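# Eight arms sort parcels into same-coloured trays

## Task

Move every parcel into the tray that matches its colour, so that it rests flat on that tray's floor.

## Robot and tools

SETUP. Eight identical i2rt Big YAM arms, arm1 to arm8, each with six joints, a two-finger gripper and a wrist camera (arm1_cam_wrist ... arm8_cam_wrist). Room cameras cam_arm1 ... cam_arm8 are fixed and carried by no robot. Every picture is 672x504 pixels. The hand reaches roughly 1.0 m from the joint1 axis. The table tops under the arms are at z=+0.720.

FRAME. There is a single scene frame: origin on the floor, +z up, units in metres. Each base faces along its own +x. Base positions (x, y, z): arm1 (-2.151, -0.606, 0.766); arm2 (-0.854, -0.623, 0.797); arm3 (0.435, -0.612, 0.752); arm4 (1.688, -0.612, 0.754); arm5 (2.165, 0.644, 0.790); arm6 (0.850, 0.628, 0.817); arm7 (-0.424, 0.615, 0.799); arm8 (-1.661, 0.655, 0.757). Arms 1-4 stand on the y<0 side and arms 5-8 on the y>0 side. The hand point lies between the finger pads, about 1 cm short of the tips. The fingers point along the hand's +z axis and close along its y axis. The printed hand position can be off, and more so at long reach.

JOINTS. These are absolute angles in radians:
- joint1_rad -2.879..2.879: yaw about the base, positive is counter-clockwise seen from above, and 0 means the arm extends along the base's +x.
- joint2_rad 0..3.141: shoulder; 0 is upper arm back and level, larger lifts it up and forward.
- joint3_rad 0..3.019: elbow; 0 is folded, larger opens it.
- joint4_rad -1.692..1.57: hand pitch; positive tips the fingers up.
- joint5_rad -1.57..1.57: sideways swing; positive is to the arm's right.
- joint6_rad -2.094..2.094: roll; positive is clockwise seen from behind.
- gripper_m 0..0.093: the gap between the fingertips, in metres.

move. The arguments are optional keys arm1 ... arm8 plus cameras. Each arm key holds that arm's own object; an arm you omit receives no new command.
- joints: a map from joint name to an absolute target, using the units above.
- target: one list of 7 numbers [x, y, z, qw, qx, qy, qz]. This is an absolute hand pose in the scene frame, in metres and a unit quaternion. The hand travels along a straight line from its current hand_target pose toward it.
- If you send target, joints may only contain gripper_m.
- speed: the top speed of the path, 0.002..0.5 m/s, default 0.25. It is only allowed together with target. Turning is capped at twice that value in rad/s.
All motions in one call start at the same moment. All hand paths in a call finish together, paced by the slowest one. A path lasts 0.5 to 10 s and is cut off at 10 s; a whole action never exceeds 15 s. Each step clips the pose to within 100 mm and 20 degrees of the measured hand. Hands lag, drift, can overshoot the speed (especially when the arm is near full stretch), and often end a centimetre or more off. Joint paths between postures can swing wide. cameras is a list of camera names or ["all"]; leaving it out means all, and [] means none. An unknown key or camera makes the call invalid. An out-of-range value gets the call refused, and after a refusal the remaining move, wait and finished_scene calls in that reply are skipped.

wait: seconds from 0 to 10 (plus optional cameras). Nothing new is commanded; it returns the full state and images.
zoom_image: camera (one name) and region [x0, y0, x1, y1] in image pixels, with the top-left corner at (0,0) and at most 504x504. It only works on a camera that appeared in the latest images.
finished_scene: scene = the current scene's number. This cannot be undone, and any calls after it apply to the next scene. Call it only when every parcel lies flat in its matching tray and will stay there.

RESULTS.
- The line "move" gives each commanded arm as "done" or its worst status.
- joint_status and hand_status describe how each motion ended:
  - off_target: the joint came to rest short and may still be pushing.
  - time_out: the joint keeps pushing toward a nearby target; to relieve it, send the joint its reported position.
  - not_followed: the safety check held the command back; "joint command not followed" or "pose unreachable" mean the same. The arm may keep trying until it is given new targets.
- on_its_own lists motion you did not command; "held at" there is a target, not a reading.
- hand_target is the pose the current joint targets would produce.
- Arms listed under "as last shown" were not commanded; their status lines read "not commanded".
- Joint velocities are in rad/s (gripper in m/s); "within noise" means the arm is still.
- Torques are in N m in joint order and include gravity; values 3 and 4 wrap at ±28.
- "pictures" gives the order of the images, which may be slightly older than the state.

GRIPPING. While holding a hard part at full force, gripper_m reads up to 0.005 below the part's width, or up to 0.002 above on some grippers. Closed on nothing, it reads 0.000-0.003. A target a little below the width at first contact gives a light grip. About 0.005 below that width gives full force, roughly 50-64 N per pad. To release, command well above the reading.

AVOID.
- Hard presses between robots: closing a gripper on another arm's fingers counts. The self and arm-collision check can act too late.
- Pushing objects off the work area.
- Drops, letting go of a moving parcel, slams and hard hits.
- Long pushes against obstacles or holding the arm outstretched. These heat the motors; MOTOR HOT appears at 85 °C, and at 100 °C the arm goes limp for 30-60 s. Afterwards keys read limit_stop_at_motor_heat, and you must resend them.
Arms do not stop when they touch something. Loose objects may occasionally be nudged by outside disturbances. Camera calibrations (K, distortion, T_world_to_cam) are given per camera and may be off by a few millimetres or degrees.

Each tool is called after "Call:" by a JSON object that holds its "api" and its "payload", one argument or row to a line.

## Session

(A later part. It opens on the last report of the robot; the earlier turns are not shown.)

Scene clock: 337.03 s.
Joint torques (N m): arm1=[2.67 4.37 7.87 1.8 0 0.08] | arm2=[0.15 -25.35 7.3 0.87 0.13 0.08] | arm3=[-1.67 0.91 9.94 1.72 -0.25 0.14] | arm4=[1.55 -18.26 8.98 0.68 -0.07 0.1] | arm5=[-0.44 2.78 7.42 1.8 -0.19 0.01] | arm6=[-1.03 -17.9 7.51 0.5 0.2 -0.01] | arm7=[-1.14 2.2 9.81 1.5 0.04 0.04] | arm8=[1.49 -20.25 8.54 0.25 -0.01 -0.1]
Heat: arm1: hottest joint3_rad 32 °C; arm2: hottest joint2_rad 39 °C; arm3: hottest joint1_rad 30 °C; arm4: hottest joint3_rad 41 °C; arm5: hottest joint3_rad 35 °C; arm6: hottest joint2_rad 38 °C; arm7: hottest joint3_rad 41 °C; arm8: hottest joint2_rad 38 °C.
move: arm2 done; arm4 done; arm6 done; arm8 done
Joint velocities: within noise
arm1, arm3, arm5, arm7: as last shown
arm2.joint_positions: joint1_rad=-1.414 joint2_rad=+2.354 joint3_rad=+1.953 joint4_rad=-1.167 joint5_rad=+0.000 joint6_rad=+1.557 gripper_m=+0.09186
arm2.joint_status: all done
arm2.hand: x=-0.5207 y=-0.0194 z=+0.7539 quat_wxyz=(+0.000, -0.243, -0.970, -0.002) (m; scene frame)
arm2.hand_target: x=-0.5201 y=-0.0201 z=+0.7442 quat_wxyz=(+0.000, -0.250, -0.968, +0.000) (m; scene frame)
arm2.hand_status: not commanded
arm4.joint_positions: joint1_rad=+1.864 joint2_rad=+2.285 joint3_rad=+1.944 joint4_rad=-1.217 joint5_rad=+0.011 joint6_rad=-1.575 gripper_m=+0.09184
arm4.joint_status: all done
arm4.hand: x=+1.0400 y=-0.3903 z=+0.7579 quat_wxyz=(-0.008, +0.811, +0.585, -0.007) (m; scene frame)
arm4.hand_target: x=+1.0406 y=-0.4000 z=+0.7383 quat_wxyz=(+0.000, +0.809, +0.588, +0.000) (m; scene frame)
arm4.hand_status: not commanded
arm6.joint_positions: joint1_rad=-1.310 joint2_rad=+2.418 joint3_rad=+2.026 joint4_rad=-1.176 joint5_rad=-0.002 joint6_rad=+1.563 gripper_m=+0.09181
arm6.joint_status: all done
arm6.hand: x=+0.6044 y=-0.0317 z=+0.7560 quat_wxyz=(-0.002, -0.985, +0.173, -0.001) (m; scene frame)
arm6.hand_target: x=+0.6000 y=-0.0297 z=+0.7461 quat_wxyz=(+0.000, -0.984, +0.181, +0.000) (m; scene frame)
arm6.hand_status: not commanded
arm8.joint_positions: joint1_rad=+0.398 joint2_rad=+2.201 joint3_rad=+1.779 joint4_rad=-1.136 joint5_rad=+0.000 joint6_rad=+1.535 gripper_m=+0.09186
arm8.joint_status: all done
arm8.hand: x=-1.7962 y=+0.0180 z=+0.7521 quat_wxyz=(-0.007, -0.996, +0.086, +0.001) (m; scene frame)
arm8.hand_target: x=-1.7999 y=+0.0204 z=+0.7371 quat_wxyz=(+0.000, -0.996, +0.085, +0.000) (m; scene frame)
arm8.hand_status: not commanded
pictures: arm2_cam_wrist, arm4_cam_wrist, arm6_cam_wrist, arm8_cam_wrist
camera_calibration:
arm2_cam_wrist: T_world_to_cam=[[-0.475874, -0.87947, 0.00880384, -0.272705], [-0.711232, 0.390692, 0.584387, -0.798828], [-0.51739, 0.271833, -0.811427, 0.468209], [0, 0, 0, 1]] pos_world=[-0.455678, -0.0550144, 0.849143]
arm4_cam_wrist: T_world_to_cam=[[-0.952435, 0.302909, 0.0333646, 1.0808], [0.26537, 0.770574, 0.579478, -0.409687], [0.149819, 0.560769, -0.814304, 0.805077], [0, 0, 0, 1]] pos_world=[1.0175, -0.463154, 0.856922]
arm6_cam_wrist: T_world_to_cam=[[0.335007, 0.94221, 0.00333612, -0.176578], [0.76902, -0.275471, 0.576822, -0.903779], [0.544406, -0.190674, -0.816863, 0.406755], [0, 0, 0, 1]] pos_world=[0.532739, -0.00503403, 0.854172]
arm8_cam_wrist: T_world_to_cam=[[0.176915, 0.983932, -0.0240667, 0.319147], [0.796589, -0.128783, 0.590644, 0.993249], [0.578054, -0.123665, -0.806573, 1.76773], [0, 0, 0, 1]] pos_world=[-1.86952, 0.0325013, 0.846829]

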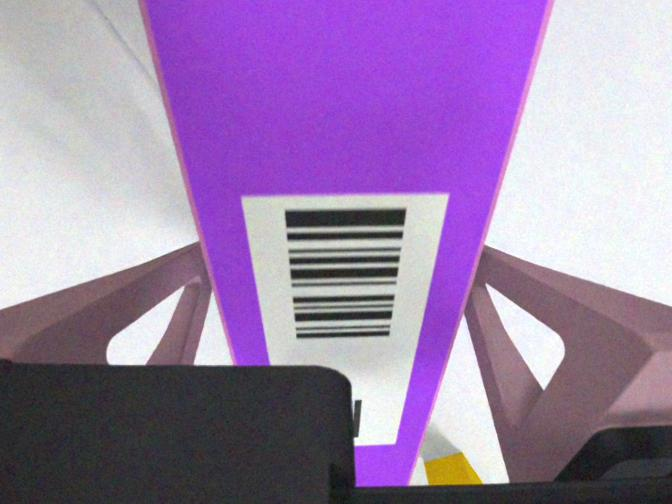

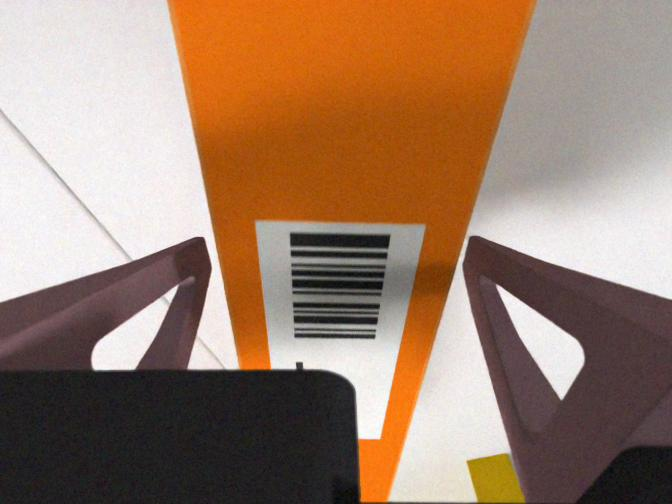

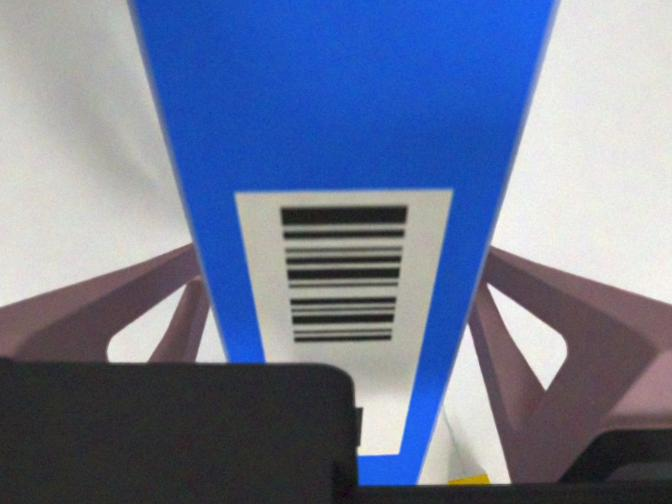

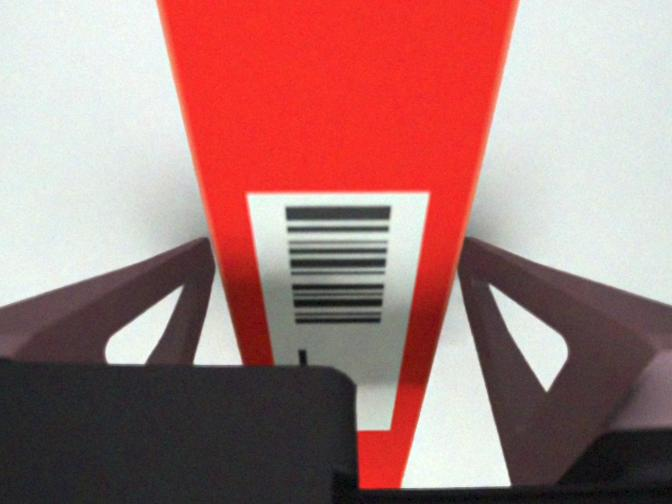

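Call:
{"api": "move", "payload": {
  "arm8": {"target":[-1.80,0.02,0.90,0,0.996,-0.085,0],"speed":0.25},
  "arm2": {"target":[-0.52,-0.02,0.90,0,0.25,0.968,0],"speed":0.25},
  "arm4": {"target":[1.04,-0.392,0.90,0,0.809,0.588,0],"speed":0.25},
  "arm6": {"target":[0.6,-0.03,0.90,0,0.9836,-0.1805,0],"speed":0.25},
  "arm3": {"joints":{"joint1_rad":-1.244}},
  "cameras": []
}}

Call:
{"api": "move", "payload": {
  "arm8": {"target":[-1.73,0.28,1.1,0,0.996,-0.085,0],"speed":0.3},
  "arm2": {"target":[-0.67,-0.28,1.1,0,0.25,0.968,0],"speed":0.3},
  "arm4": {"target":[1.32,-0.492,1.1,0,0.809,0.588,0],"speed":0.3},
  "arm6": {"target":[0.715,0.28,1.1,0,0.9836,-0.1805,0],"speed":0.3},
  "arm1": {"target":[-1.80,0.012,0.9,0,0.086,0.996,0],"speed":0.3},
  "arm7": {"target":[-0.523,-0.028,0.9,0,0.243,0.970,0],"speed":0.3},
  "arm3": {"target":[0.607,-0.022,0.9,0,-0.985,0.174,0],"speed":0.3},
  "cameras": ["arm1_cam_wrist","arm7_cam_wrist","arm3_cam_wrist"]
}}

Scene clock: 385.60 s.
Joint torques (N m): arm1=[2.37 4.78 7.99 1.68 0.01 0.06] | arm2=[0.15 -24.41 11.66 0.05 0.12 0.08] | arm3=[0.32 1.03 9.91 1.7 -0.22 0.12] | arm4=[0.85 -18.02 14.99 -0.38 -0.08 0.02] | arm5=[0.09 2.78 7.42 1.78 -0.23 0.06] | arm6=[-1.14 -18.9 12.64 -0.36 0.2 -0.01] | arm7=[-0.97 2.37 9.78 1.47 0.04 0.03] | arm8=[1.2 -19.78 13.65 -0.68 0 -0.1]
Heat: arm1: hottest joint3_rad 33 °C; arm2: hottest joint2_rad 37 °C; arm3: hottest joint1_rad 30 °C; arm4: hottest joint2_rad 41 °C; arm5: hottest joint3_rad 35 °C; arm6: hottest joint2_rad 39 °C; arm7: hottest joint3_rad 41 °C; arm8: hottest joint2_rad 43 °C.
move: arm2 off_target; arm3 done; arm4 off_target; arm6 off_target; arm8 off_target
Joint velocities: within noise
arm1, arm5: as last shown
arm2.joint_positions: joint1_rad=-1.414 joint2_rad=+2.219 joint3_rad=+2.087 joint4_rad=-1.459 joint5_rad=+0.000 joint6_rad=+1.557 gripper_m=+0.09193
arm2.joint_status: not commanded
arm2.hand: x=-0.5260 y=-0.0293 z=+0.8930 quat_wxyz=(+0.003, -0.243, -0.970, +0.009) (m; scene frame)
arm2.hand_target: x=-0.5202 y=-0.0204 z=+0.9002 quat_wxyz=(+0.000, -0.250, -0.968, -0.001) (m; scene frame)
arm2.hand_status: off_target (0.013 m and 1.4 deg from the pose sent, 0.146 m and 0.9 deg at the start)
arm3.joint_positions: joint1_rad=-1.257 joint2_rad=+0.623 joint3_rad=+1.443 joint4_rad=-1.225 joint5_rad=+0.003 joint6_rad=-0.016 gripper_m=+0.09400
arm3.joint_status: all done
arm3.hand: x=+0.5033 y=-0.3855 z=+1.3424 quat_wxyz=(-0.449, +0.501, -0.666, -0.323) (m; scene frame)
arm3.hand_target: x=+0.4988 y=-0.3877 z=+1.3557 quat_wxyz=(-0.454, +0.495, -0.659, -0.338) (m; scene frame)
arm3.hand_status: not commanded
arm4.joint_positions: joint1_rad=+1.864 joint2_rad=+2.194 joint3_rad=+2.143 joint4_rad=-1.553 joint5_rad=+0.011 joint6_rad=-1.575 gripper_m=+0.09191
arm4.joint_status: not commanded
arm4.hand: x=+1.0539 y=-0.3931 z=+0.8923 quat_wxyz=(+0.011, +0.811, +0.585, +0.006) (m; scene frame)
arm4.hand_target: x=+1.0408 y=-0.3923 z=+0.8999 quat_wxyz=(-0.001, +0.809, +0.588, +0.000) (m; scene frame)
arm4.hand_status: off_target (0.016 m and 1.5 deg from the pose sent, 0.142 m and 1.3 deg at the start; pose on its path clipped on 4 of 49 steps)
arm6.joint_positions: joint1_rad=-1.310 joint2_rad=+2.299 joint3_rad=+2.130 joint4_rad=-1.453 joint5_rad=-0.002 joint6_rad=+1.563 gripper_m=+0.09188
arm6.joint_status: not commanded
arm6.hand: x=+0.6100 y=-0.0168 z=+0.8753 quat_wxyz=(+0.025, -0.985, +0.173, -0.005) (m; scene frame)
arm6.hand_target: x=+0.6003 y=-0.0287 z=+0.9004 quat_wxyz=(+0.000, -0.984, +0.181, +0.000) (m; scene frame)
arm6.hand_status: off_target (0.030 m and 3.0 deg from the pose sent, 0.144 m and 0.9 deg at the start; pose on its path clipped on 6 of 49 steps)
arm7.joint_positions: joint1_rad=-1.045 joint2_rad=+0.496 joint3_rad=+1.379 joint4_rad=-1.460 joint5_rad=-0.002 joint6_rad=+0.008 gripper_m=+0.09397
arm7.joint_status: not commanded
arm7.hand: x=-0.4428 y=+0.4448 z=+1.3303 quat_wxyz=(-0.318, -0.658, -0.583, +0.353) (m; scene frame)
arm7.hand_target: x=-0.4444 y=+0.4478 z=+1.3403 quat_wxyz=(-0.322, -0.655, -0.579, +0.365) (m; scene frame)
arm7.hand_status: not commanded
arm8.joint_positions: joint1_rad=+0.398 joint2_rad=+2.079 joint3_rad=+1.950 joint4_rad=-1.464 joint5_rad=+0.000 joint6_rad=+1.534 gripper_m=+0.09193
arm8.joint_status: not commanded
arm8.hand: x=-1.7936 y=+0.0305 z=+0.8917 quat_wxyz=(+0.010, -0.996, +0.086, -0.001) (m; scene frame)
arm8.hand_target: x=-1.8000 y=+0.0206 z=+0.8999 quat_wxyz=(+0.000, -0.996, +0.085, +0.000) (m; scene frame)
arm8.hand_status: off_target (0.015 m and 1.2 deg from the pose sent, 0.148 m and 0.8 deg at the start; pose on its path clipped on 5 of 49 steps)
pictures: none
No camera images: "cameras" was empty.

Scene clock: 389.93 s.
Joint torques (N m): arm1=[0.44 -19.78 12.53 -0.2 0.06 0.07] | arm2=[0.79 -12.45 7.84 0.08 0.13 0.09] | arm3=[0.38 -21.01 13.74 -0.35 -0.06 -0.24] | arm4=[1.61 -8.47 9.54 -0.08 -0.07 0.12] | arm5=[-0.56 2.84 7.38 1.83 -0.18 0] | arm6=[-1.32 -8.29 8.53 -0.28 0.2 -0.07] | arm7=[0.44 -16.44 14.86 -0.36 -0.01 0.02] | arm8=[2.49 -9.64 9.07 -0.4 -0.01 0.02]
Heat: arm1: hottest joint3_rad 33 °C; arm2: hottest joint2_rad 37 °C; arm3: hottest joint3_rad 31 °C; arm4: hottest joint2_rad 41 °C; arm5: hottest joint3_rad 35 °C; arm6: hottest joint2_rad 38 °C; arm7: hottest joint3_rad 41 °C; arm8: hottest joint2_rad 42 °C.
move: arm1 off_target; arm2 done; arm3 off_target; arm4 off_target; arm6 done; arm7 off_target; arm8 off_target
Joint velocities: within noise
arm1.joint_positions: joint1_rad=+1.485 joint2_rad=+2.276 joint3_rad=+2.301 joint4_rad=-1.599 joint5_rad=-0.005 joint6_rad=+1.215 gripper_m=+0.09398
arm1.joint_status: not commanded
arm1.hand: x=-1.8108 y=+0.0066 z=+0.8989 quat_wxyz=(+0.001, -0.077, -0.997, +0.006) (m; scene frame)
arm1.hand_target: x=-1.8002 y=+0.0114 z=+0.8998 quat_wxyz=(+0.000, -0.086, -0.996, -0.001) (m; scene frame)
arm1.hand_status: off_target (0.012 m and 1.3 deg from the pose sent, 0.678 m and 85.3 deg at the start)
arm2.joint_positions: joint1_rad=-1.408 joint2_rad=+1.365 joint3_rad=+1.451 joint4_rad=-1.648 joint5_rad=+0.000 joint6_rad=+1.571 gripper_m=+0.09193
arm2.joint_status: not commanded
arm2.hand: x=-0.6657 y=-0.2774 z=+1.0997 quat_wxyz=(-0.001, -0.246, -0.969, -0.005) (m; scene frame)
arm2.hand_target: x=-0.6699 y=-0.2800 z=+1.1001 quat_wxyz=(+0.000, -0.250, -0.968, +0.000) (m; scene frame)
arm2.hand_status: done (0.005 m and 0.7 deg from the pose sent, 0.356 m and 1.4 deg at the start)
arm3.joint_positions: joint1_rad=-1.256 joint2_rad=+1.988 joint3_rad=+1.781 joint4_rad=-1.412 joint5_rad=-0.007 joint6_rad=-1.488 gripper_m=+0.09400
arm3.joint_status: not commanded
arm3.hand: x=+0.6084 y=-0.0388 z=+0.8814 quat_wxyz=(+0.020, +0.982, -0.188, -0.004) (m; scene frame)
arm3.hand_target: x=+0.6066 y=-0.0230 z=+0.9001 quat_wxyz=(-0.001, +0.985, -0.174, +0.000) (m; scene frame)
arm3.hand_status: off_target (0.025 m and 2.8 deg from the pose sent, 0.582 m and 105.0 deg at the start)
arm4.joint_positions: joint1_rad=+1.877 joint2_rad=+1.335 joint3_rad=+1.531 joint4_rad=-1.686 joint5_rad=+0.011 joint6_rad=-1.563 gripper_m=+0.09191
arm4.joint_status: not commanded
arm4.hand: x=+1.3176 y=-0.4848 z=+1.1009 quat_wxyz=(-0.036, +0.810, +0.584, -0.027) (m; scene frame)
arm4.hand_target: x=+1.3200 y=-0.4918 z=+1.0993 quat_wxyz=(-0.031, +0.808, +0.588, -0.023) (m; scene frame)
arm4.hand_status: off_target (0.008 m and 5.2 deg from the pose sent, 0.352 m and 1.5 deg at the start; a joint's target at an end of its range on 49 of 130 steps)
arm5: as last shown
arm6.joint_positions: joint1_rad=-1.313 joint2_rad=+1.331 joint3_rad=+1.352 joint4_rad=-1.598 joint5_rad=-0.002 joint6_rad=+1.563 gripper_m=+0.09188
arm6.joint_status: not commanded
arm6.hand: x=+0.7170 y=+0.2745 z=+1.0937 quat_wxyz=(+0.003, -0.985, +0.175, -0.001) (m; scene frame)
arm6.hand_target: x=+0.7151 y=+0.2800 z=+1.0998 quat_wxyz=(+0.000, -0.984, +0.181, +0.000) (m; scene frame)
arm6.hand_status: done (0.009 m and 0.7 deg from the pose sent, 0.387 m and 3.1 deg at the start)
arm7.joint_positions: joint1_rad=-1.091 joint2_rad=+2.092 joint3_rad=+1.853 joint4_rad=-1.364 joint5_rad=-0.004 joint6_rad=-1.224 gripper_m=+0.09398
arm7.joint_status: not commanded
arm7.hand: x=-0.5243 y=-0.0099 z=+0.8868 quat_wxyz=(+0.000, -0.251, -0.968, -0.017) (m; scene frame)
arm7.hand_target: x=-0.5226 y=-0.0270 z=+0.9002 quat_wxyz=(+0.000, -0.243, -0.970, +0.001) (m; scene frame)
arm7.hand_status: off_target (0.022 m and 2.2 deg from the pose sent, 0.644 m and 86.9 deg at the start)
arm8.joint_positions: joint1_rad=+0.418 joint2_rad=+1.308 joint3_rad=+1.499 joint4_rad=-1.672 joint5_rad=+0.000 joint6_rad=+1.552 gripper_m=+0.09193
arm8.joint_status: not commanded
arm8.hand: x=-1.7339 y=+0.2763 z=+1.0991 quat_wxyz=(-0.045, -0.995, +0.085, +0.005) (m; scene frame)
arm8.hand_target: x=-1.7301 y=+0.2800 z=+1.0993 quat_wxyz=(-0.041, -0.996, +0.085, +0.004) (m; scene frame)
arm8.hand_status: off_target (0.005 m and 5.2 deg from the pose sent, 0.331 m and 1.2 deg at the start; a joint's target at an end of its range on 50 of 130 steps)
pictures: arm1_cam_wrist, arm3_cam_wrist, arm7_cam_wrist
camera_calibration:
arm1_cam_wrist: T_world_to_cam=[[-0.168438, -0.985689, 0.00675864, -0.30346], [-0.805579, 0.141605, 0.575317, -1.97218], [-0.568041, 0.0914606, -0.817902, -0.167427], [0, 0, 0, 1]] pos_world=[-1.73497, -0.00453326, 0.999743]
arm3_cam_wrist: T_world_to_cam=[[0.373545, 0.927105, -0.0306829, -0.165403], [0.761055, -0.287394, 0.581549, -0.980952], [0.530339, -0.240586, -0.812933, 0.508486], [0, 0, 0, 1]] pos_world=[0.538675, -0.00623934, 0.978761]
arm7_cam_wrist: T_world_to_cam=[[-0.471984, -0.881385, -0.0197943, -0.241793], [-0.725417, 0.375507, 0.576858, -0.881844], [-0.501001, 0.286627, -0.816605, 0.585574], [0, 0, 0, 1]] pos_world=[-0.460454, -0.0498147, 0.982095]

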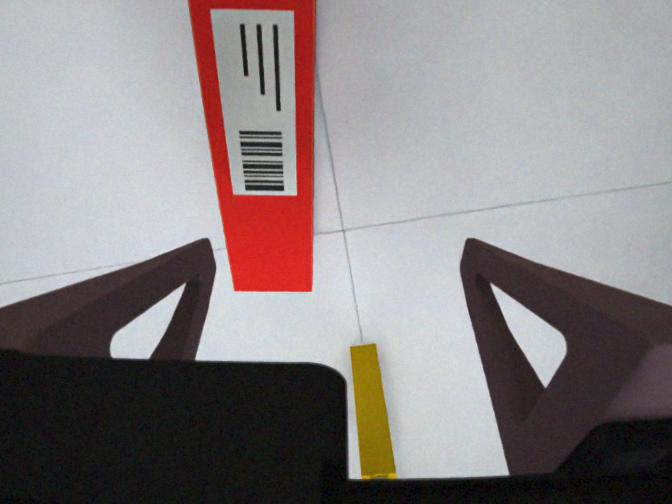

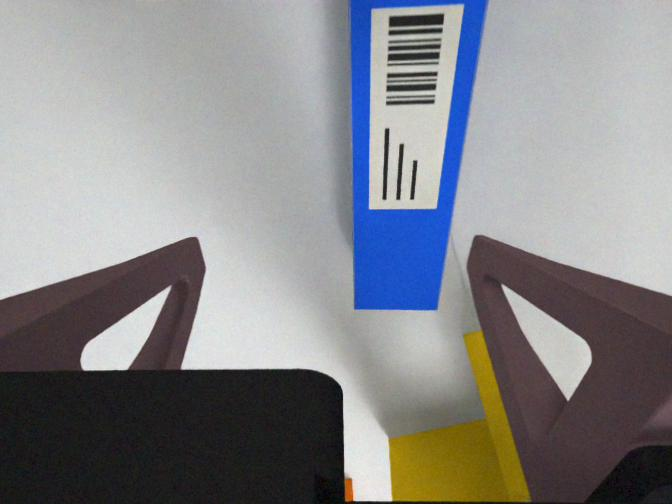

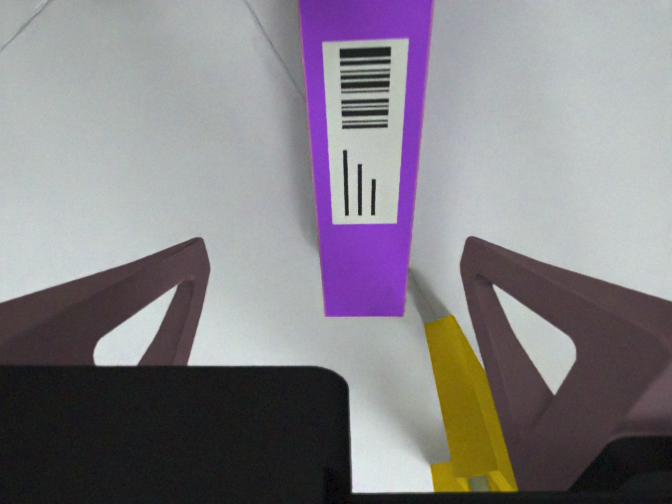

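Call:
{"api": "move", "payload": {
  "arm1": {"target":[-1.772,0.052,0.744,0,0.1158,0.9933,0],"speed":0.15},
  "arm3": {"target":[0.603,0.015,0.747,0,-0.9837,0.1796,0],"speed":0.15},
  "arm7": {"target":[-0.525,-0.037,0.745,0,0.2267,0.974,0],"speed":0.15},
  "cameras": ["arm1_cam_wrist","arm3_cam_wrist","arm7_cam_wrist"]
}}

Scene clock: 424.23 s.
Joint torques (N m): arm1=[0.44 -21.6 12.08 -0.03 0.22 0.07] | arm2=[0.79 -12.45 7.84 0.06 0.13 0.09] | arm3=[0.44 -23 9.37 0.5 -0.1 0.12] | arm4=[1.61 -8.47 9.54 -0.06 -0.07 0.12] | arm5=[-0.73 2.84 7.5 1.85 -0.18 0.03] | arm6=[-1.32 -8.35 8.51 -0.25 0.2 -0.08] | arm7=[0.38 -17.67 8.44 0.54 -0.02 0.03] | arm8=[2.55 -9.64 9.11 -0.42 0 0.03]
Heat: arm1: hottest joint3_rad 37 °C; arm2: hottest joint2_rad 36 °C; arm3: hottest joint3_rad 34 °C; arm4: hottest joint3_rad 42 °C; arm5: hottest joint3_rad 36 °C; arm6: hottest joint2_rad 35 °C; arm7: hottest joint3_rad 42 °C; arm8: hottest joint2_rad 37 °C.
move: arm1 off_target; arm3 off_target; arm7 done
Joint velocities: within noise
arm1.joint_positions: joint1_rad=+1.479 joint2_rad=+2.542 joint3_rad=+2.406 joint4_rad=-1.432 joint5_rad=-0.010 joint6_rad=+1.272 gripper_m=+0.09397
arm1.joint_status: not commanded
arm1.hand: x=-1.7816 y=+0.0483 z=+0.7508 quat_wxyz=(+0.002, -0.108, -0.994, +0.002) (m; scene frame)
arm1.hand_target: x=-1.7723 y=+0.0515 z=+0.7441 quat_wxyz=(+0.000, -0.116, -0.993, -0.001) (m; scene frame)
arm1.hand_status: off_target (0.012 m and 0.9 deg from the pose sent, 0.166 m and 4.5 deg at the start)
arm2, arm4, arm5, arm8: as last shown
arm3.joint_positions: joint1_rad=-1.236 joint2_rad=+2.206 joint3_rad=+1.772 joint4_rad=-1.166 joint5_rad=-0.007 joint6_rad=-1.488 gripper_m=+0.09400
arm3.joint_status: not commanded
arm3.hand: x=+0.6090 y=+0.0049 z=+0.7449 quat_wxyz=(+0.011, +0.984, -0.178, -0.003) (m; scene frame)
arm3.hand_target: x=+0.6029 y=+0.0147 z=+0.7471 quat_wxyz=(+0.000, +0.984, -0.180, +0.000) (m; scene frame)
arm3.hand_status: off_target (0.012 m and 1.3 deg from the pose sent, 0.145 m and 2.5 deg at the start)
arm6.joint_positions: joint1_rad=-1.313 joint2_rad=+1.331 joint3_rad=+1.352 joint4_rad=-1.600 joint5_rad=-0.002 joint6_rad=+1.563 gripper_m=+0.09188
arm6.joint_status: not commanded
arm6.hand: x=+0.7171 y=+0.2748 z=+1.0937 quat_wxyz=(+0.004, -0.985, +0.175, -0.002) (m; scene frame)
arm6.hand_target: x=+0.7150 y=+0.2800 z=+1.0998 quat_wxyz=(+0.000, -0.984, +0.181, +0.000) (m; scene frame)
arm6.hand_status: not commanded
arm7.joint_positions: joint1_rad=-1.091 joint2_rad=+2.273 joint3_rad=+1.804 joint4_rad=-1.094 joint5_rad=-0.004 joint6_rad=-1.259 gripper_m=+0.09398
arm7.joint_status: not commanded
arm7.hand: x=-0.5289 y=-0.0374 z=+0.7546 quat_wxyz=(-0.002, -0.234, -0.972, +0.002) (m; scene frame)
arm7.hand_target: x=-0.5248 y=-0.0368 z=+0.7450 quat_wxyz=(+0.000, -0.227, -0.974, +0.000) (m; scene frame)
arm7.hand_status: done (0.010 m and 0.9 deg from the pose sent, 0.144 m and 3.5 deg at the start)
arm8.joint_positions: joint1_rad=+0.418 joint2_rad=+1.308 joint3_rad=+1.499 joint4_rad=-1.672 joint5_rad=+0.000 joint6_rad=+1.553 gripper_m=+0.09193
pictures: arm1_cam_wrist, arm3_cam_wrist, arm7_cam_wrist
camera_calibration:
arm1_cam_wrist: T_world_to_cam=[[-0.230484, -0.973076, -0.000379032, -0.362325], [-0.794831, 0.18804, 0.576962, -1.85362], [-0.561357, 0.133282, -0.816771, -0.266651], [0, 0, 0, 1]] pos_world=[-1.70651, 0.0315238, 0.851538]
arm3_cam_wrist: T_world_to_cam=[[0.355826, 0.934464, -0.0128563, -0.212827], [0.763479, -0.28273, 0.580658, -0.890188], [0.538969, -0.216429, -0.814046, 0.403181], [0, 0, 0, 1]] pos_world=[0.538068, 0.0344563, 0.842366]
arm7_cam_wrist: T_world_to_cam=[[-0.441078, -0.897304, 0.0171969, -0.283036], [-0.735126, 0.372217, 0.566607, -0.79602], [-0.51482, 0.237276, -0.823808, 0.479478], [0, 0, 0, 1]] pos_world=[-0.463172, -0.0714457, 0.850896]

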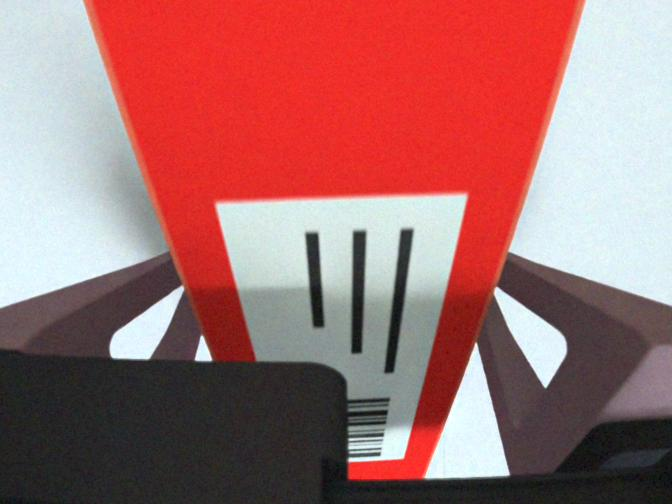

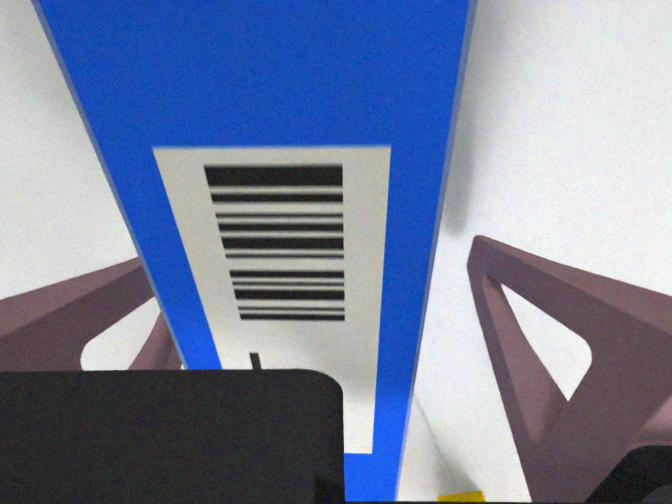

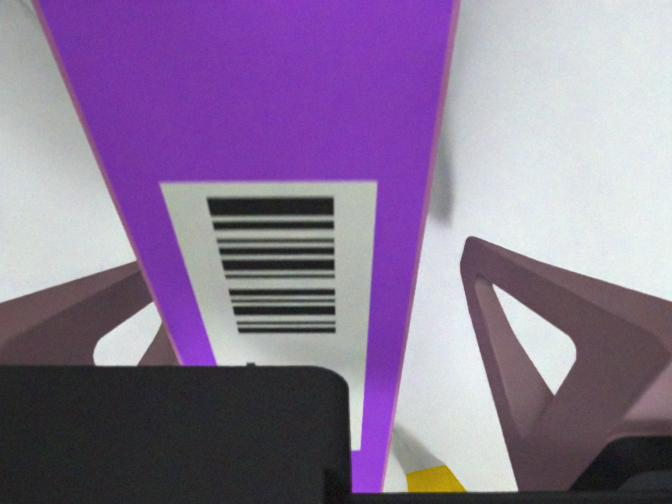

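Call:
{"api": "move", "payload": {
  "arm1": {"joints":{"gripper_m":0.04}},
  "arm3": {"joints":{"gripper_m":0.04}},
  "arm7": {"joints":{"gripper_m":0.04}},
  "cameras": []
}}

Call:
{"api": "move", "payload": {
  "arm1": {"target":[-1.964,-0.275,1.02,0,0.108,0.994,0],"speed":0.3},
  "arm3": {"target":[0.538,-0.246,1.02,0,-0.984,0.178,0],"speed":0.3},
  "arm7": {"target":[-0.485,0.24,1.02,0,0.234,0.972,0],"speed":0.3},
  "cameras": ["cam_arm3","cam_arm1"]
}}

Scene clock: 468.47 s.
Joint torques (N m): arm1=[0.5 -21.6 11.95 -0.03 0.21 0.07] | arm2=[0.79 -12.45 7.86 0.08 0.13 0.09] | arm3=[0.5 -22.95 9.42 0.46 -0.1 0.12] | arm4=[1.61 -8.47 9.55 -0.06 -0.08 0.12] | arm5=[-0.21 3.25 7.41 1.88 -0.18 0.03] | arm6=[-1.26 -8.35 8.53 -0.21 0.2 -0.07] | arm7=[0.26 -17.49 8.4 0.47 -0.03 0.04] | arm8=[2.67 -9.41 9.06 -0.43 0.01 0.03]
Heat: arm1: hottest joint3_rad 44 °C; arm2: hottest joint2_rad 35 °C; arm3: hottest joint2_rad 36 °C; arm4: hottest joint3_rad 42 °C; arm5: hottest joint3_rad 36 °C; arm6: hottest joint3_rad 35 °C; arm7: hottest joint3_rad 40 °C; arm8: hottest joint2_rad 34 °C.
move: arm1 off_target; arm3 off_target; arm7 off_target
Joint velocities: within noise
arm1.joint_positions: joint1_rad=+1.479 joint2_rad=+2.543 joint3_rad=+2.408 joint4_rad=-1.433 joint5_rad=-0.009 joint6_rad=+1.272 gripper_m=+0.05959
arm1.joint_status: gripper_m off_target (ended at +0.05962, target +0.04000)
arm1.hand: x=-1.7814 y=+0.0485 z=+0.7504 quat_wxyz=(+0.002, -0.108, -0.994, +0.002) (m; scene frame)
arm1.hand_target: x=-1.7723 y=+0.0514 z=+0.7440 quat_wxyz=(+0.000, -0.116, -0.993, -0.001) (m; scene frame)
arm1.hand_status: not commanded
arm2, arm4, arm5, arm6, arm8: as last shown
arm3.joint_positions: joint1_rad=-1.236 joint2_rad=+2.206 joint3_rad=+1.772 joint4_rad=-1.165 joint5_rad=-0.007 joint6_rad=-1.487 gripper_m=+0.05917
arm3.joint_status: gripper_m off_target (ended at +0.05920, target +0.04000)
arm3.hand: x=+0.6091 y=+0.0053 z=+0.7449 quat_wxyz=(+0.010, +0.984, -0.179, -0.003) (m; scene frame)
arm3.hand_target: x=+0.6029 y=+0.0148 z=+0.7471 quat_wxyz=(+0.000, +0.984, -0.180, +0.000) (m; scene frame)
arm3.hand_status: not commanded
arm7.joint_positions: joint1_rad=-1.091 joint2_rad=+2.273 joint3_rad=+1.804 joint4_rad=-1.094 joint5_rad=-0.004 joint6_rad=-1.259 gripper_m=+0.06065
arm7.joint_status: gripper_m off_target (ended at +0.06069, target +0.04000)
arm7.hand: x=-0.5289 y=-0.0374 z=+0.7546 quat_wxyz=(-0.002, -0.234, -0.972, +0.002) (m; scene frame)
arm7.hand_target: x=-0.5249 y=-0.0367 z=+0.7450 quat_wxyz=(+0.000, -0.227, -0.974, +0.000) (m; scene frame)
arm7.hand_status: not commanded
arm8.hand: x=-1.7338 y=+0.2762 z=+1.0991 quat_wxyz=(-0.045, -0.995, +0.085, +0.005) (m; scene frame)
arm8.hand_target: x=-1.7300 y=+0.2800 z=+1.0993 quat_wxyz=(-0.041, -0.996, +0.085, +0.004) (m; scene frame)
pictures: none
No camera images: "cameras" was empty.

Scene clock: 470.93 s.
Joint torques (N m): arm1=[0.56 -8 7.97 -0.1 0.21 -0.04] | arm2=[0.79 -12.45 7.84 0.06 0.13 0.09] | arm3=[-0.85 -12.45 9.87 -0.32 -0.09 -0.08] | arm4=[1.61 -8.47 9.54 -0.06 -0.07 0.12] | arm5=[-0.15 3.25 7.53 1.92 -0.19 0.02] | arm6=[-1.32 -8.35 8.53 -0.21 0.2 -0.07] | arm7=[-0.5 -8.88 8.96 -0.23 -0.06 0.11] | arm8=[2.43 -9.7 9.07 -0.4 0.01 0.03]
Heat: arm1: hottest joint3_rad 43 °C; arm2: hottest joint2_rad 35 °C; arm3: hottest joint2_rad 36 °C; arm4: hottest joint3_rad 42 °C; arm5: hottest joint3_rad 36 °C; arm6: hottest joint3_rad 35 °C; arm7: hottest joint3_rad 40 °C; arm8: hottest joint2_rad 34 °C.
move: arm1 done; arm3 done; arm7 done
Joint velocities: within noise
arm1.joint_positions: joint1_rad=+1.479 joint2_rad=+1.315 joint3_rad=+1.301 joint4_rad=-1.522 joint5_rad=-0.009 joint6_rad=+1.272 gripper_m=+0.05959
arm1.joint_status: not commanded
arm1.hand: x=-1.9647 y=-0.2704 z=+1.0264 quat_wxyz=(-0.005, -0.108, -0.994, -0.013) (m; scene frame)
arm1.hand_target: x=-1.9641 y=-0.2750 z=+1.0201 quat_wxyz=(+0.000, -0.108, -0.994, +0.000) (m; scene frame)
arm1.hand_status: done (0.008 m and 1.6 deg from the pose sent, 0.459 m and 0.3 deg at the start)
arm2, arm4, arm6, arm8: as last shown
arm3.joint_positions: joint1_rad=-1.236 joint2_rad=+1.348 joint3_rad=+1.323 joint4_rad=-1.558 joint5_rad=-0.007 joint6_rad=-1.487 gripper_m=+0.05917
arm3.joint_status: not commanded
arm3.hand: x=+0.5375 y=-0.2444 z=+1.0136 quat_wxyz=(+0.003, +0.984, -0.179, -0.002) (m; scene frame)
arm3.hand_target: x=+0.5380 y=-0.2460 z=+1.0199 quat_wxyz=(+0.000, +0.984, -0.178, +0.000) (m; scene frame)
arm3.hand_status: done (0.007 m and 0.4 deg from the pose sent, 0.379 m and 1.2 deg at the start)
arm5.joint_positions: joint1_rad=+0.646 joint2_rad=+0.625 joint3_rad=+1.427 joint4_rad=-1.371 joint5_rad=+0.001 joint6_rad=-0.010 gripper_m=+0.09397
arm5.joint_status: not commanded
arm5.hand: x=+1.9518 y=+0.5560 z=+1.3379 quat_wxyz=(+0.087, +0.862, +0.173, -0.469) (m; scene frame)
arm5.hand_target: x=+1.9546 y=+0.5551 z=+1.3504 quat_wxyz=(+0.094, +0.855, +0.171, -0.481) (m; scene frame)
arm5.hand_status: not commanded
arm7.joint_positions: joint1_rad=-1.091 joint2_rad=+1.338 joint3_rad=+1.224 joint4_rad=-1.435 joint5_rad=-0.004 joint6_rad=-1.259 gripper_m=+0.06065
arm7.joint_status: not commanded
arm7.hand: x=-0.4849 y=+0.2338 z=+1.0236 quat_wxyz=(-0.002, -0.234, -0.972, +0.010) (m; scene frame)
arm7.hand_target: x=-0.4849 y=+0.2399 z=+1.0201 quat_wxyz=(+0.000, -0.234, -0.972, +0.000) (m; scene frame)
arm7.hand_status: done (0.007 m and 1.1 deg from the pose sent, 0.386 m and 0.3 deg at the start)
pictures: cam_arm1, cam_arm3

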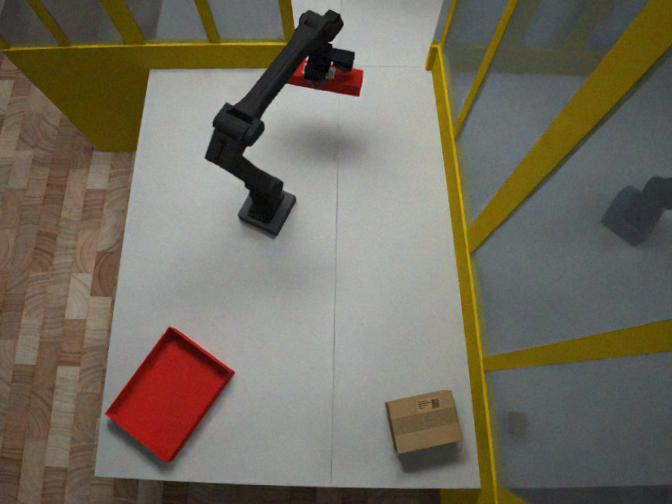

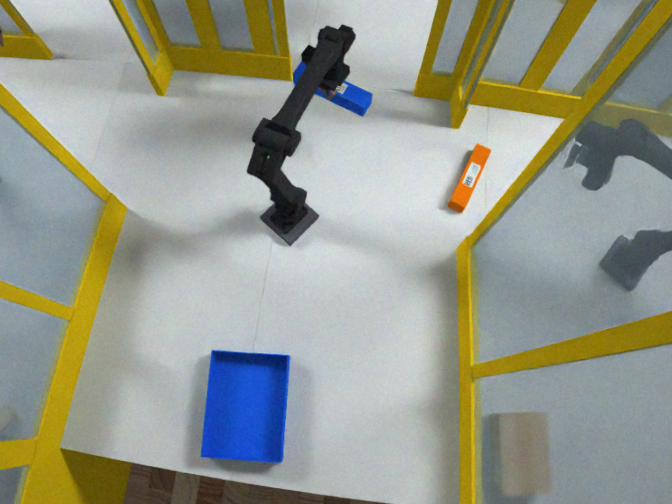

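Call:
{"api": "move", "payload": {
  "arm1": {"joints":{"joint1_rad":-1.534,"joint6_rad":0.215}},
  "arm3": {"joints":{"joint1_rad":2.103,"joint6_rad":-0.157}},
  "arm7": {"joints":{"joint1_rad":2.14,"joint6_rad":0.127}},
  "cameras": []
}}

Call:
{"api": "move", "payload": {
  "arm1": {"target":[-2.414,-1.252,0.92,0,0.885,0.4656,0],"speed":0.3},
  "arm3": {"target":[0.381,-1.302,0.92,0,0.6788,0.7343,0],"speed":0.3},
  "arm7": {"target":[-0.376,1.29,0.92,0,0.634,-0.773,0],"speed":0.3},
  "cameras": ["arm1_cam_wrist","arm3_cam_wrist","arm7_cam_wrist","cam_arm1","cam_arm3","cam_arm7"]
}}

Scene clock: 483.07 s.
Joint torques (N m): arm1=[0.56 -9.29 7.94 -0.09 0.08 -0.04] | arm2=[0.79 -12.45 7.84 0.08 0.13 0.09] | arm3=[0.32 -13.86 9.92 -0.27 -0.06 0.14] | arm4=[1.55 -8.47 9.55 -0.06 -0.07 0.12] | arm5=[-0.56 3.08 7.61 1.72 -0.2 0.04] | arm6=[-1.38 -8.35 8.53 -0.24 0.2 -0.07] | arm7=[0.26 -9.82 9.02 -0.24 0 0.22] | arm8=[2.49 -9.82 9.1 -0.42 0.01 0.03]
Heat: arm1: hottest joint3_rad 41 °C; arm2: hottest joint2_rad 35 °C; arm3: hottest joint2_rad 34 °C; arm4: hottest joint3_rad 42 °C; arm5: hottest joint3_rad 36 °C; arm6: hottest joint3_rad 35 °C; arm7: hottest joint3_rad 40 °C; arm8: hottest joint2_rad 34 °C.
move: arm1 done; arm3 done; arm7 done
Joint velocities: within noise
arm1.joint_positions: joint1_rad=-1.525 joint2_rad=+1.331 joint3_rad=+1.301 joint4_rad=-1.522 joint5_rad=-0.008 joint6_rad=+0.224 gripper_m=+0.05969
arm1.joint_status: all done
arm1.hand: x=-2.2931 y=-0.9610 z=+1.0267 quat_wxyz=(-0.015, -0.885, -0.466, +0.006) (m; scene frame)
arm1.hand_target: x=-2.2941 y=-0.9544 z=+1.0261 quat_wxyz=(-0.011, -0.885, -0.466, +0.001) (m; scene frame)
arm1.hand_status: not commanded
arm2, arm4, arm5, arm6, arm8: as last shown
arm3.joint_positions: joint1_rad=+2.093 joint2_rad=+1.365 joint3_rad=+1.323 joint4_rad=-1.559 joint5_rad=-0.006 joint6_rad=-0.173 gripper_m=+0.05911
arm3.joint_status: all done
arm3.hand: x=+0.4006 y=-0.9969 z=+1.0025 quat_wxyz=(-0.007, +0.676, +0.736, +0.018) (m; scene frame)
arm3.hand_target: x=+0.4042 y=-0.9939 z=+1.0148 quat_wxyz=(-0.001, +0.679, +0.734, +0.008) (m; scene frame)
arm3.hand_status: not commanded
arm4.joint_positions: joint1_rad=+1.877 joint2_rad=+1.335 joint3_rad=+1.531 joint4_rad=-1.686 joint5_rad=+0.011 joint6_rad=-1.562 gripper_m=+0.09191
arm4.hand_target: x=+1.3200 y=-0.4918 z=+1.0993 quat_wxyz=(-0.031, +0.808, +0.587, -0.023) (m; scene frame)
arm7.joint_positions: joint1_rad=+2.135 joint2_rad=+1.349 joint3_rad=+1.224 joint4_rad=-1.435 joint5_rad=-0.002 joint6_rad=+0.118 gripper_m=+0.06067
arm7.joint_status: all done
arm7.hand: x=-0.3942 y=+0.9996 z=+1.0215 quat_wxyz=(-0.004, +0.635, -0.772, -0.006) (m; scene frame)
arm7.hand_target: x=-0.3965 y=+0.9927 z=+1.0221 quat_wxyz=(-0.001, +0.634, -0.773, -0.002) (m; scene frame)
arm7.hand_status: not commanded
pictures: none
No camera images: "cameras" was empty.

Scene clock: 485.43 s.
Joint torques (N m): arm1=[1.14 -19.72 12.66 -0.28 0.21 -0.02] | arm2=[0.79 -12.45 7.84 0.06 0.13 0.09] | arm3=[0.44 -23.82 14.49 -0.25 0.01 0.13] | arm4=[1.61 -8.41 9.54 -0.06 -0.07 0.12] | arm5=[-0.15 2.78 7.46 1.76 -0.23 0.02] | arm6=[-1.32 -8.29 8.51 -0.24 0.2 -0.07] | arm7=[0.26 -17.14 15.53 -0.35 0.05 0.2] | arm8=[2.37 -9.58 9.03 -0.46 0.01 0.04]
Heat: arm1: hottest joint3_rad 41 °C; arm2: hottest joint2_rad 35 °C; arm3: hottest joint2_rad 34 °C; arm4: hottest joint3_rad 42 °C; arm5: hottest joint3_rad 36 °C; arm6: hottest joint3_rad 35 °C; arm7: hottest joint3_rad 41 °C; arm8: hottest joint2_rad 34 °C.
move: arm1 off_target; arm3 off_target; arm7 off_target
Joint velocities: within noise
arm1.joint_positions: joint1_rad=-1.525 joint2_rad=+2.248 joint3_rad=+2.265 joint4_rad=-1.613 joint5_rad=+0.004 joint6_rad=+0.224 gripper_m=+0.05969
arm1.joint_status: not commanded
arm1.hand: x=-2.4067 y=-1.2434 z=+0.9154 quat_wxyz=(+0.005, -0.885, -0.466, -0.007) (m; scene frame)
arm1.hand_target: x=-2.4137 y=-1.2515 z=+0.9200 quat_wxyz=(-0.001, -0.885, -0.466, +0.001) (m; scene frame)
arm1.hand_status: off_target (0.012 m and 1.0 deg from the pose sent, 0.333 m and 1.8 deg at the start)
arm2, arm4, arm5, arm6, arm8: as last shown
arm3.joint_positions: joint1_rad=+2.094 joint2_rad=+2.221 joint3_rad=+2.249 joint4_rad=-1.631 joint5_rad=+0.001 joint6_rad=-0.170 gripper_m=+0.05911
arm3.joint_status: not commanded
arm3.hand: x=+0.3750 y=-1.2890 z=+0.9030 quat_wxyz=(-0.010, +0.677, +0.736, +0.017) (m; scene frame)
arm3.hand_target: x=+0.3812 y=-1.3009 z=+0.9199 quat_wxyz=(+0.001, +0.679, +0.734, +0.000) (m; scene frame)
arm3.hand_status: off_target (0.022 m and 2.2 deg from the pose sent, 0.317 m and 2.2 deg at the start)
arm7.joint_positions: joint1_rad=+2.135 joint2_rad=+2.170 joint3_rad=+2.029 joint4_rad=-1.468 joint5_rad=-0.002 joint6_rad=+0.119 gripper_m=+0.06067
arm7.joint_status: not commanded
arm7.hand: x=-0.3736 y=+1.2728 z=+0.9066 quat_wxyz=(+0.013, +0.635, -0.772, +0.012) (m; scene frame)
arm7.hand_target: x=-0.3762 y=+1.2888 z=+0.9201 quat_wxyz=(+0.000, +0.634, -0.773, -0.001) (m; scene frame)
arm7.hand_status: off_target (0.022 m and 2.1 deg from the pose sent, 0.308 m and 0.8 deg at the start)
pictures: arm1_cam_wrist, arm3_cam_wrist, arm7_cam_wrist, cam_arm1, cam_arm3, cam_arm7
camera_calibration:
arm1_cam_wrist: T_world_to_cam=[[-0.815539, 0.578693, -0.00328044, -1.23913], [0.46627, 0.66044, 0.588567, 1.40921], [0.342766, 0.47847, -0.808442, 2.28651], [0, 0, 0, 1]] pos_world=[-2.45137, -1.30765, 1.01503]
arm3_cam_wrist: T_world_to_cam=[[-0.996927, -0.0783243, -0.00133319, 0.272918], [-0.0627527, 0.78831, 0.612069, 0.492826], [-0.0468889, 0.610272, -0.790803, 1.64228], [0, 0, 0, 1]] pos_world=[0.380011, -1.36936, 0.997443]
arm7_cam_wrist: T_world_to_cam=[[0.983944, -0.177879, 0.0146069, 0.577601], [-0.150997, -0.786013, 0.599487, 0.406878], [-0.0951552, -0.592067, -0.800251, 1.56491], [0, 0, 0, 1]] pos_world=[-0.357981, 1.34908, 0.999963]

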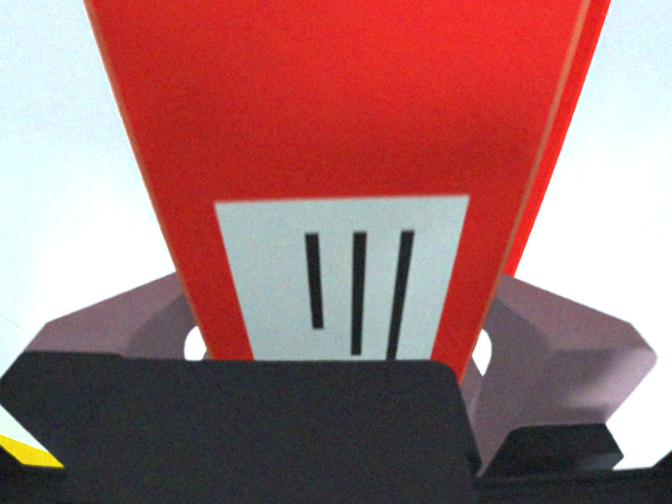

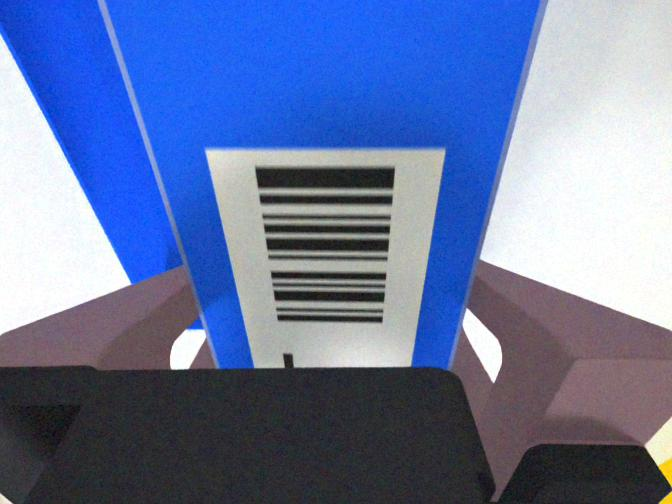

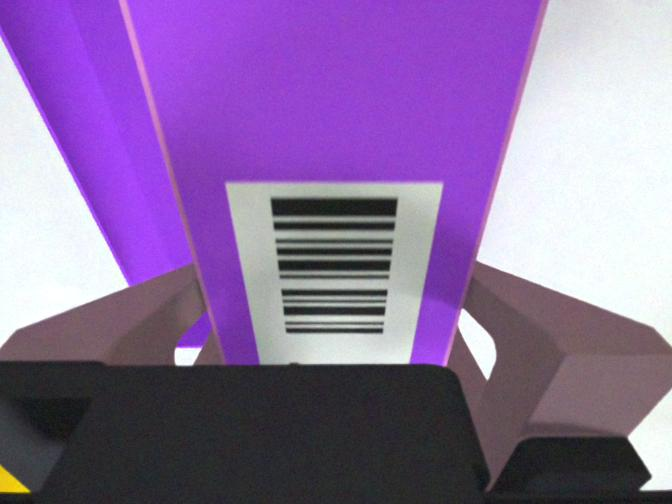

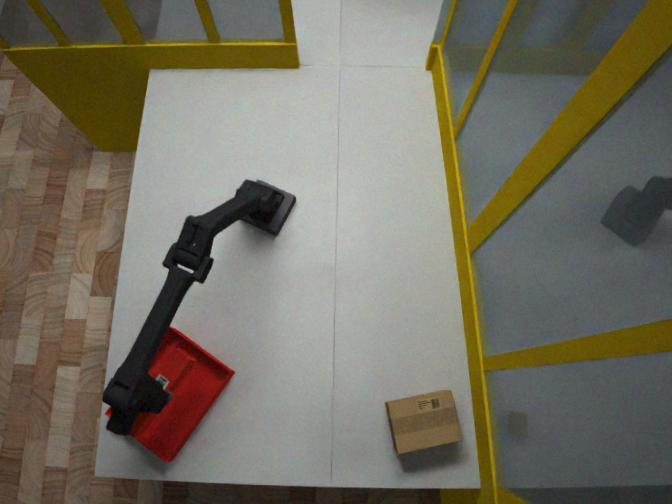

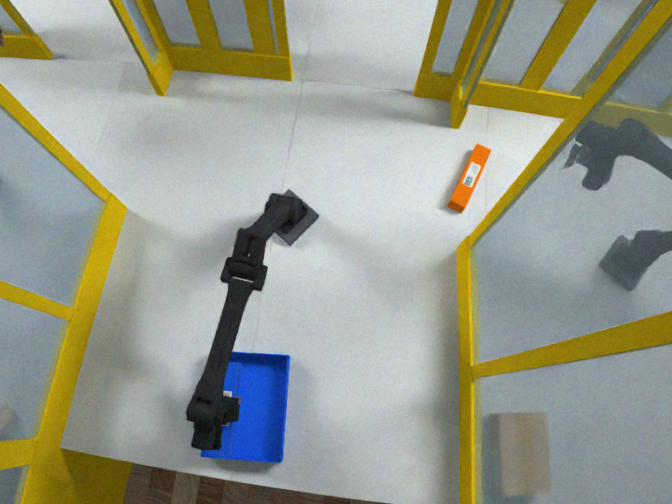

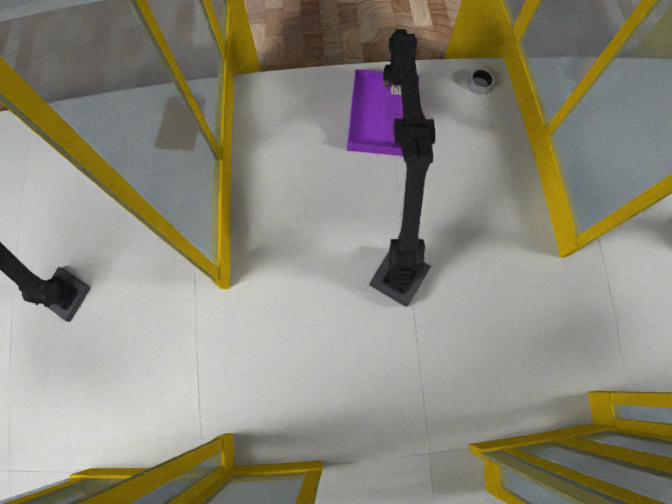

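Call:
{"api": "move", "payload": {
  "arm1": {"target":[-2.45,-1.22,0.81,0,0.885,0.4656,0],"speed":0.2},
  "arm3": {"target":[0.428,-1.28,0.815,0,0.669,0.743,0],"speed":0.2},
  "arm7": {"target":[-0.436,1.268,0.815,0,0.646,-0.763,0],"speed":0.2},
  "cameras": ["arm1_cam_wrist","arm3_cam_wrist","arm7_cam_wrist","cam_arm3"]
}}

Scene clock: 549.90 s.
Joint torques (N m): arm1=[0.67 -20.31 7.73 0.72 0.13 -0.06] | arm2=[0.73 -12.51 7.84 0.08 0.13 0.08] | arm3=[0.44 -26.99 8.81 0.53 0.03 0.09] | arm4=[1.61 -8.47 9.55 -0.08 -0.07 0.12] | arm5=[-0.26 3.19 7.45 1.78 -0.14 0.03] | arm6=[-1.32 -8.35 8.54 -0.23 0.2 -0.07] | arm7=[-0.26 -17.14 8.66 0.57 0.05 0.19] | arm8=[2.32 -9.7 9.07 -0.46 0.01 0.02]
Heat: arm1: hottest joint3_rad 47 °C; arm2: hottest joint2_rad 34 °C; arm3: hottest joint2_rad 37 °C; arm4: hottest joint3_rad 43 °C; arm5: hottest joint3_rad 36 °C; arm6: hottest joint3_rad 35 °C; arm7: hottest joint3_rad 52 °C; arm8: hottest joint2_rad 33 °C.
move: arm1 off_target; arm3 off_target; arm7 off_target
Joint velocities: within noise
arm1.joint_positions: joint1_rad=-1.594 joint2_rad=+2.242 joint3_rad=+2.014 joint4_rad=-1.339 joint5_rad=+0.006 joint6_rad=+0.161 gripper_m=+0.05969
arm1.joint_status: not commanded
arm1.hand: x=-2.4483 y=-1.2212 z=+0.8236 quat_wxyz=(-0.004, -0.886, -0.463, +0.004) (m; scene frame)
arm1.hand_target: x=-2.4500 y=-1.2198 z=+0.8102 quat_wxyz=(+0.000, -0.885, -0.466, +0.000) (m; scene frame)
arm1.hand_status: off_target (0.014 m and 0.7 deg from the pose sent, 0.116 m and 1.0 deg at the start)
arm2, arm4, arm5, arm6, arm8: as last shown
arm3.joint_positions: joint1_rad=+2.167 joint2_rad=+2.218 joint3_rad=+1.946 joint4_rad=-1.344 joint5_rad=+0.001 joint6_rad=-0.130 gripper_m=+0.05911
arm3.joint_status: not commanded
arm3.hand: x=+0.4252 y=-1.2731 z=+0.7911 quat_wxyz=(-0.015, +0.665, +0.747, +0.021) (m; scene frame)
arm3.hand_target: x=+0.4279 y=-1.2796 z=+0.8148 quat_wxyz=(+0.000, +0.669, +0.743, +0.000) (m; scene frame)
arm3.hand_status: off_target (0.025 m and 3.0 deg from the pose sent, 0.103 m and 2.5 deg at the start)
arm7.joint_positions: joint1_rad=+2.232 joint2_rad=+2.182 joint3_rad=+1.831 joint4_rad=-1.215 joint5_rad=-0.002 joint6_rad=+0.177 gripper_m=+0.06067
arm7.joint_status: not commanded
arm7.hand: x=-0.4379 y=+1.2692 z=+0.8254 quat_wxyz=(-0.001, +0.650, -0.760, -0.004) (m; scene frame)
arm7.hand_target: x=-0.4361 y=+1.2678 z=+0.8151 quat_wxyz=(+0.000, +0.646, -0.763, +0.000) (m; scene frame)
arm7.hand_status: off_target (0.011 m and 0.8 deg from the pose sent, 0.111 m and 2.6 deg at the start)
pictures: arm1_cam_wrist, arm3_cam_wrist, arm7_cam_wrist, cam_arm3
camera_calibration:
arm1_cam_wrist: T_world_to_cam=[[-0.811778, 0.583911, -0.00802335, -1.26667], [0.477799, 0.672029, 0.565761, 1.5292], [0.335746, 0.455439, -0.82453, 2.18387], [0, 0, 0, 1]] pos_world=[-2.49213, -1.28266, 0.925339]
arm3_cam_wrist: T_world_to_cam=[[-0.993853, -0.1107, -0.00134957, 0.281525], [-0.0875206, 0.778167, 0.62193, 0.541771], [-0.0677976, 0.618225, -0.783072, 1.55937], [0, 0, 0, 1]] pos_world=[0.432932, -1.35446, 0.884535]
arm7_cam_wrist: T_world_to_cam=[[0.990247, -0.13896, 0.010057, 0.598564], [-0.120305, -0.816437, 0.564763, 0.523743], [-0.0702685, -0.560464, -0.825192, 1.48305], [0, 0, 0, 1]] pos_world=[-0.425506, 1.34197, 0.921988]

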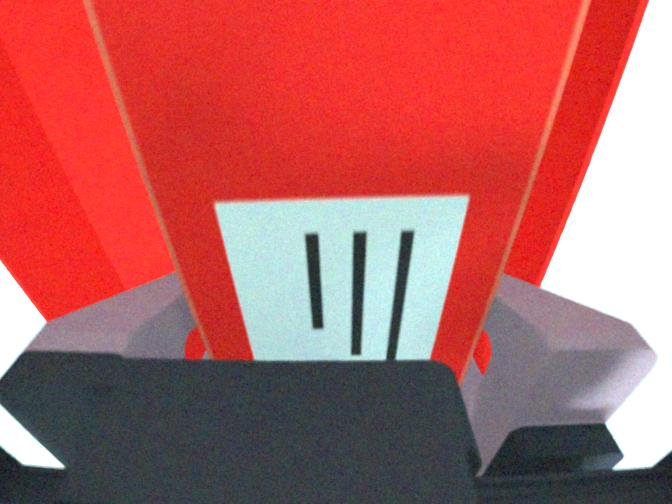

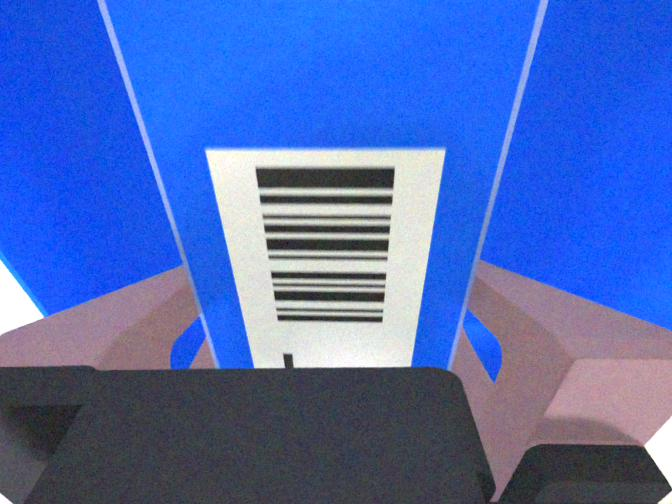

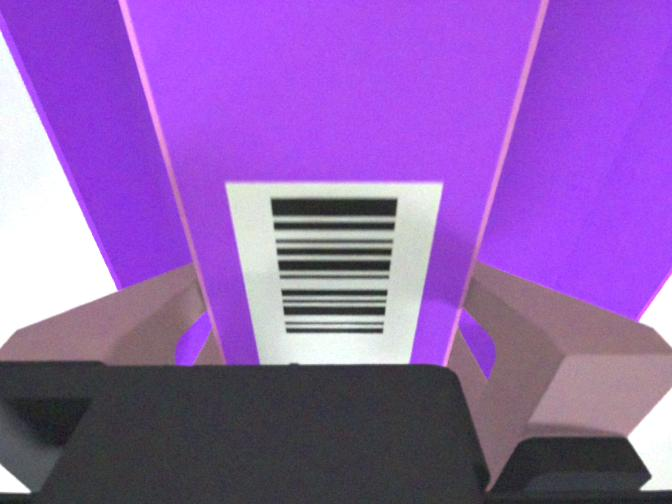

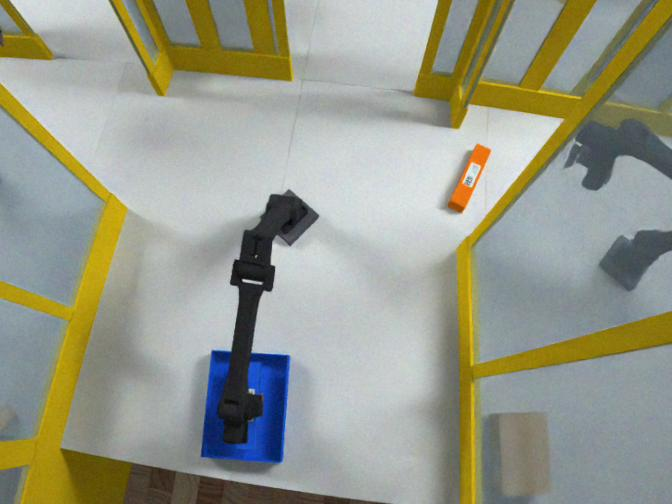

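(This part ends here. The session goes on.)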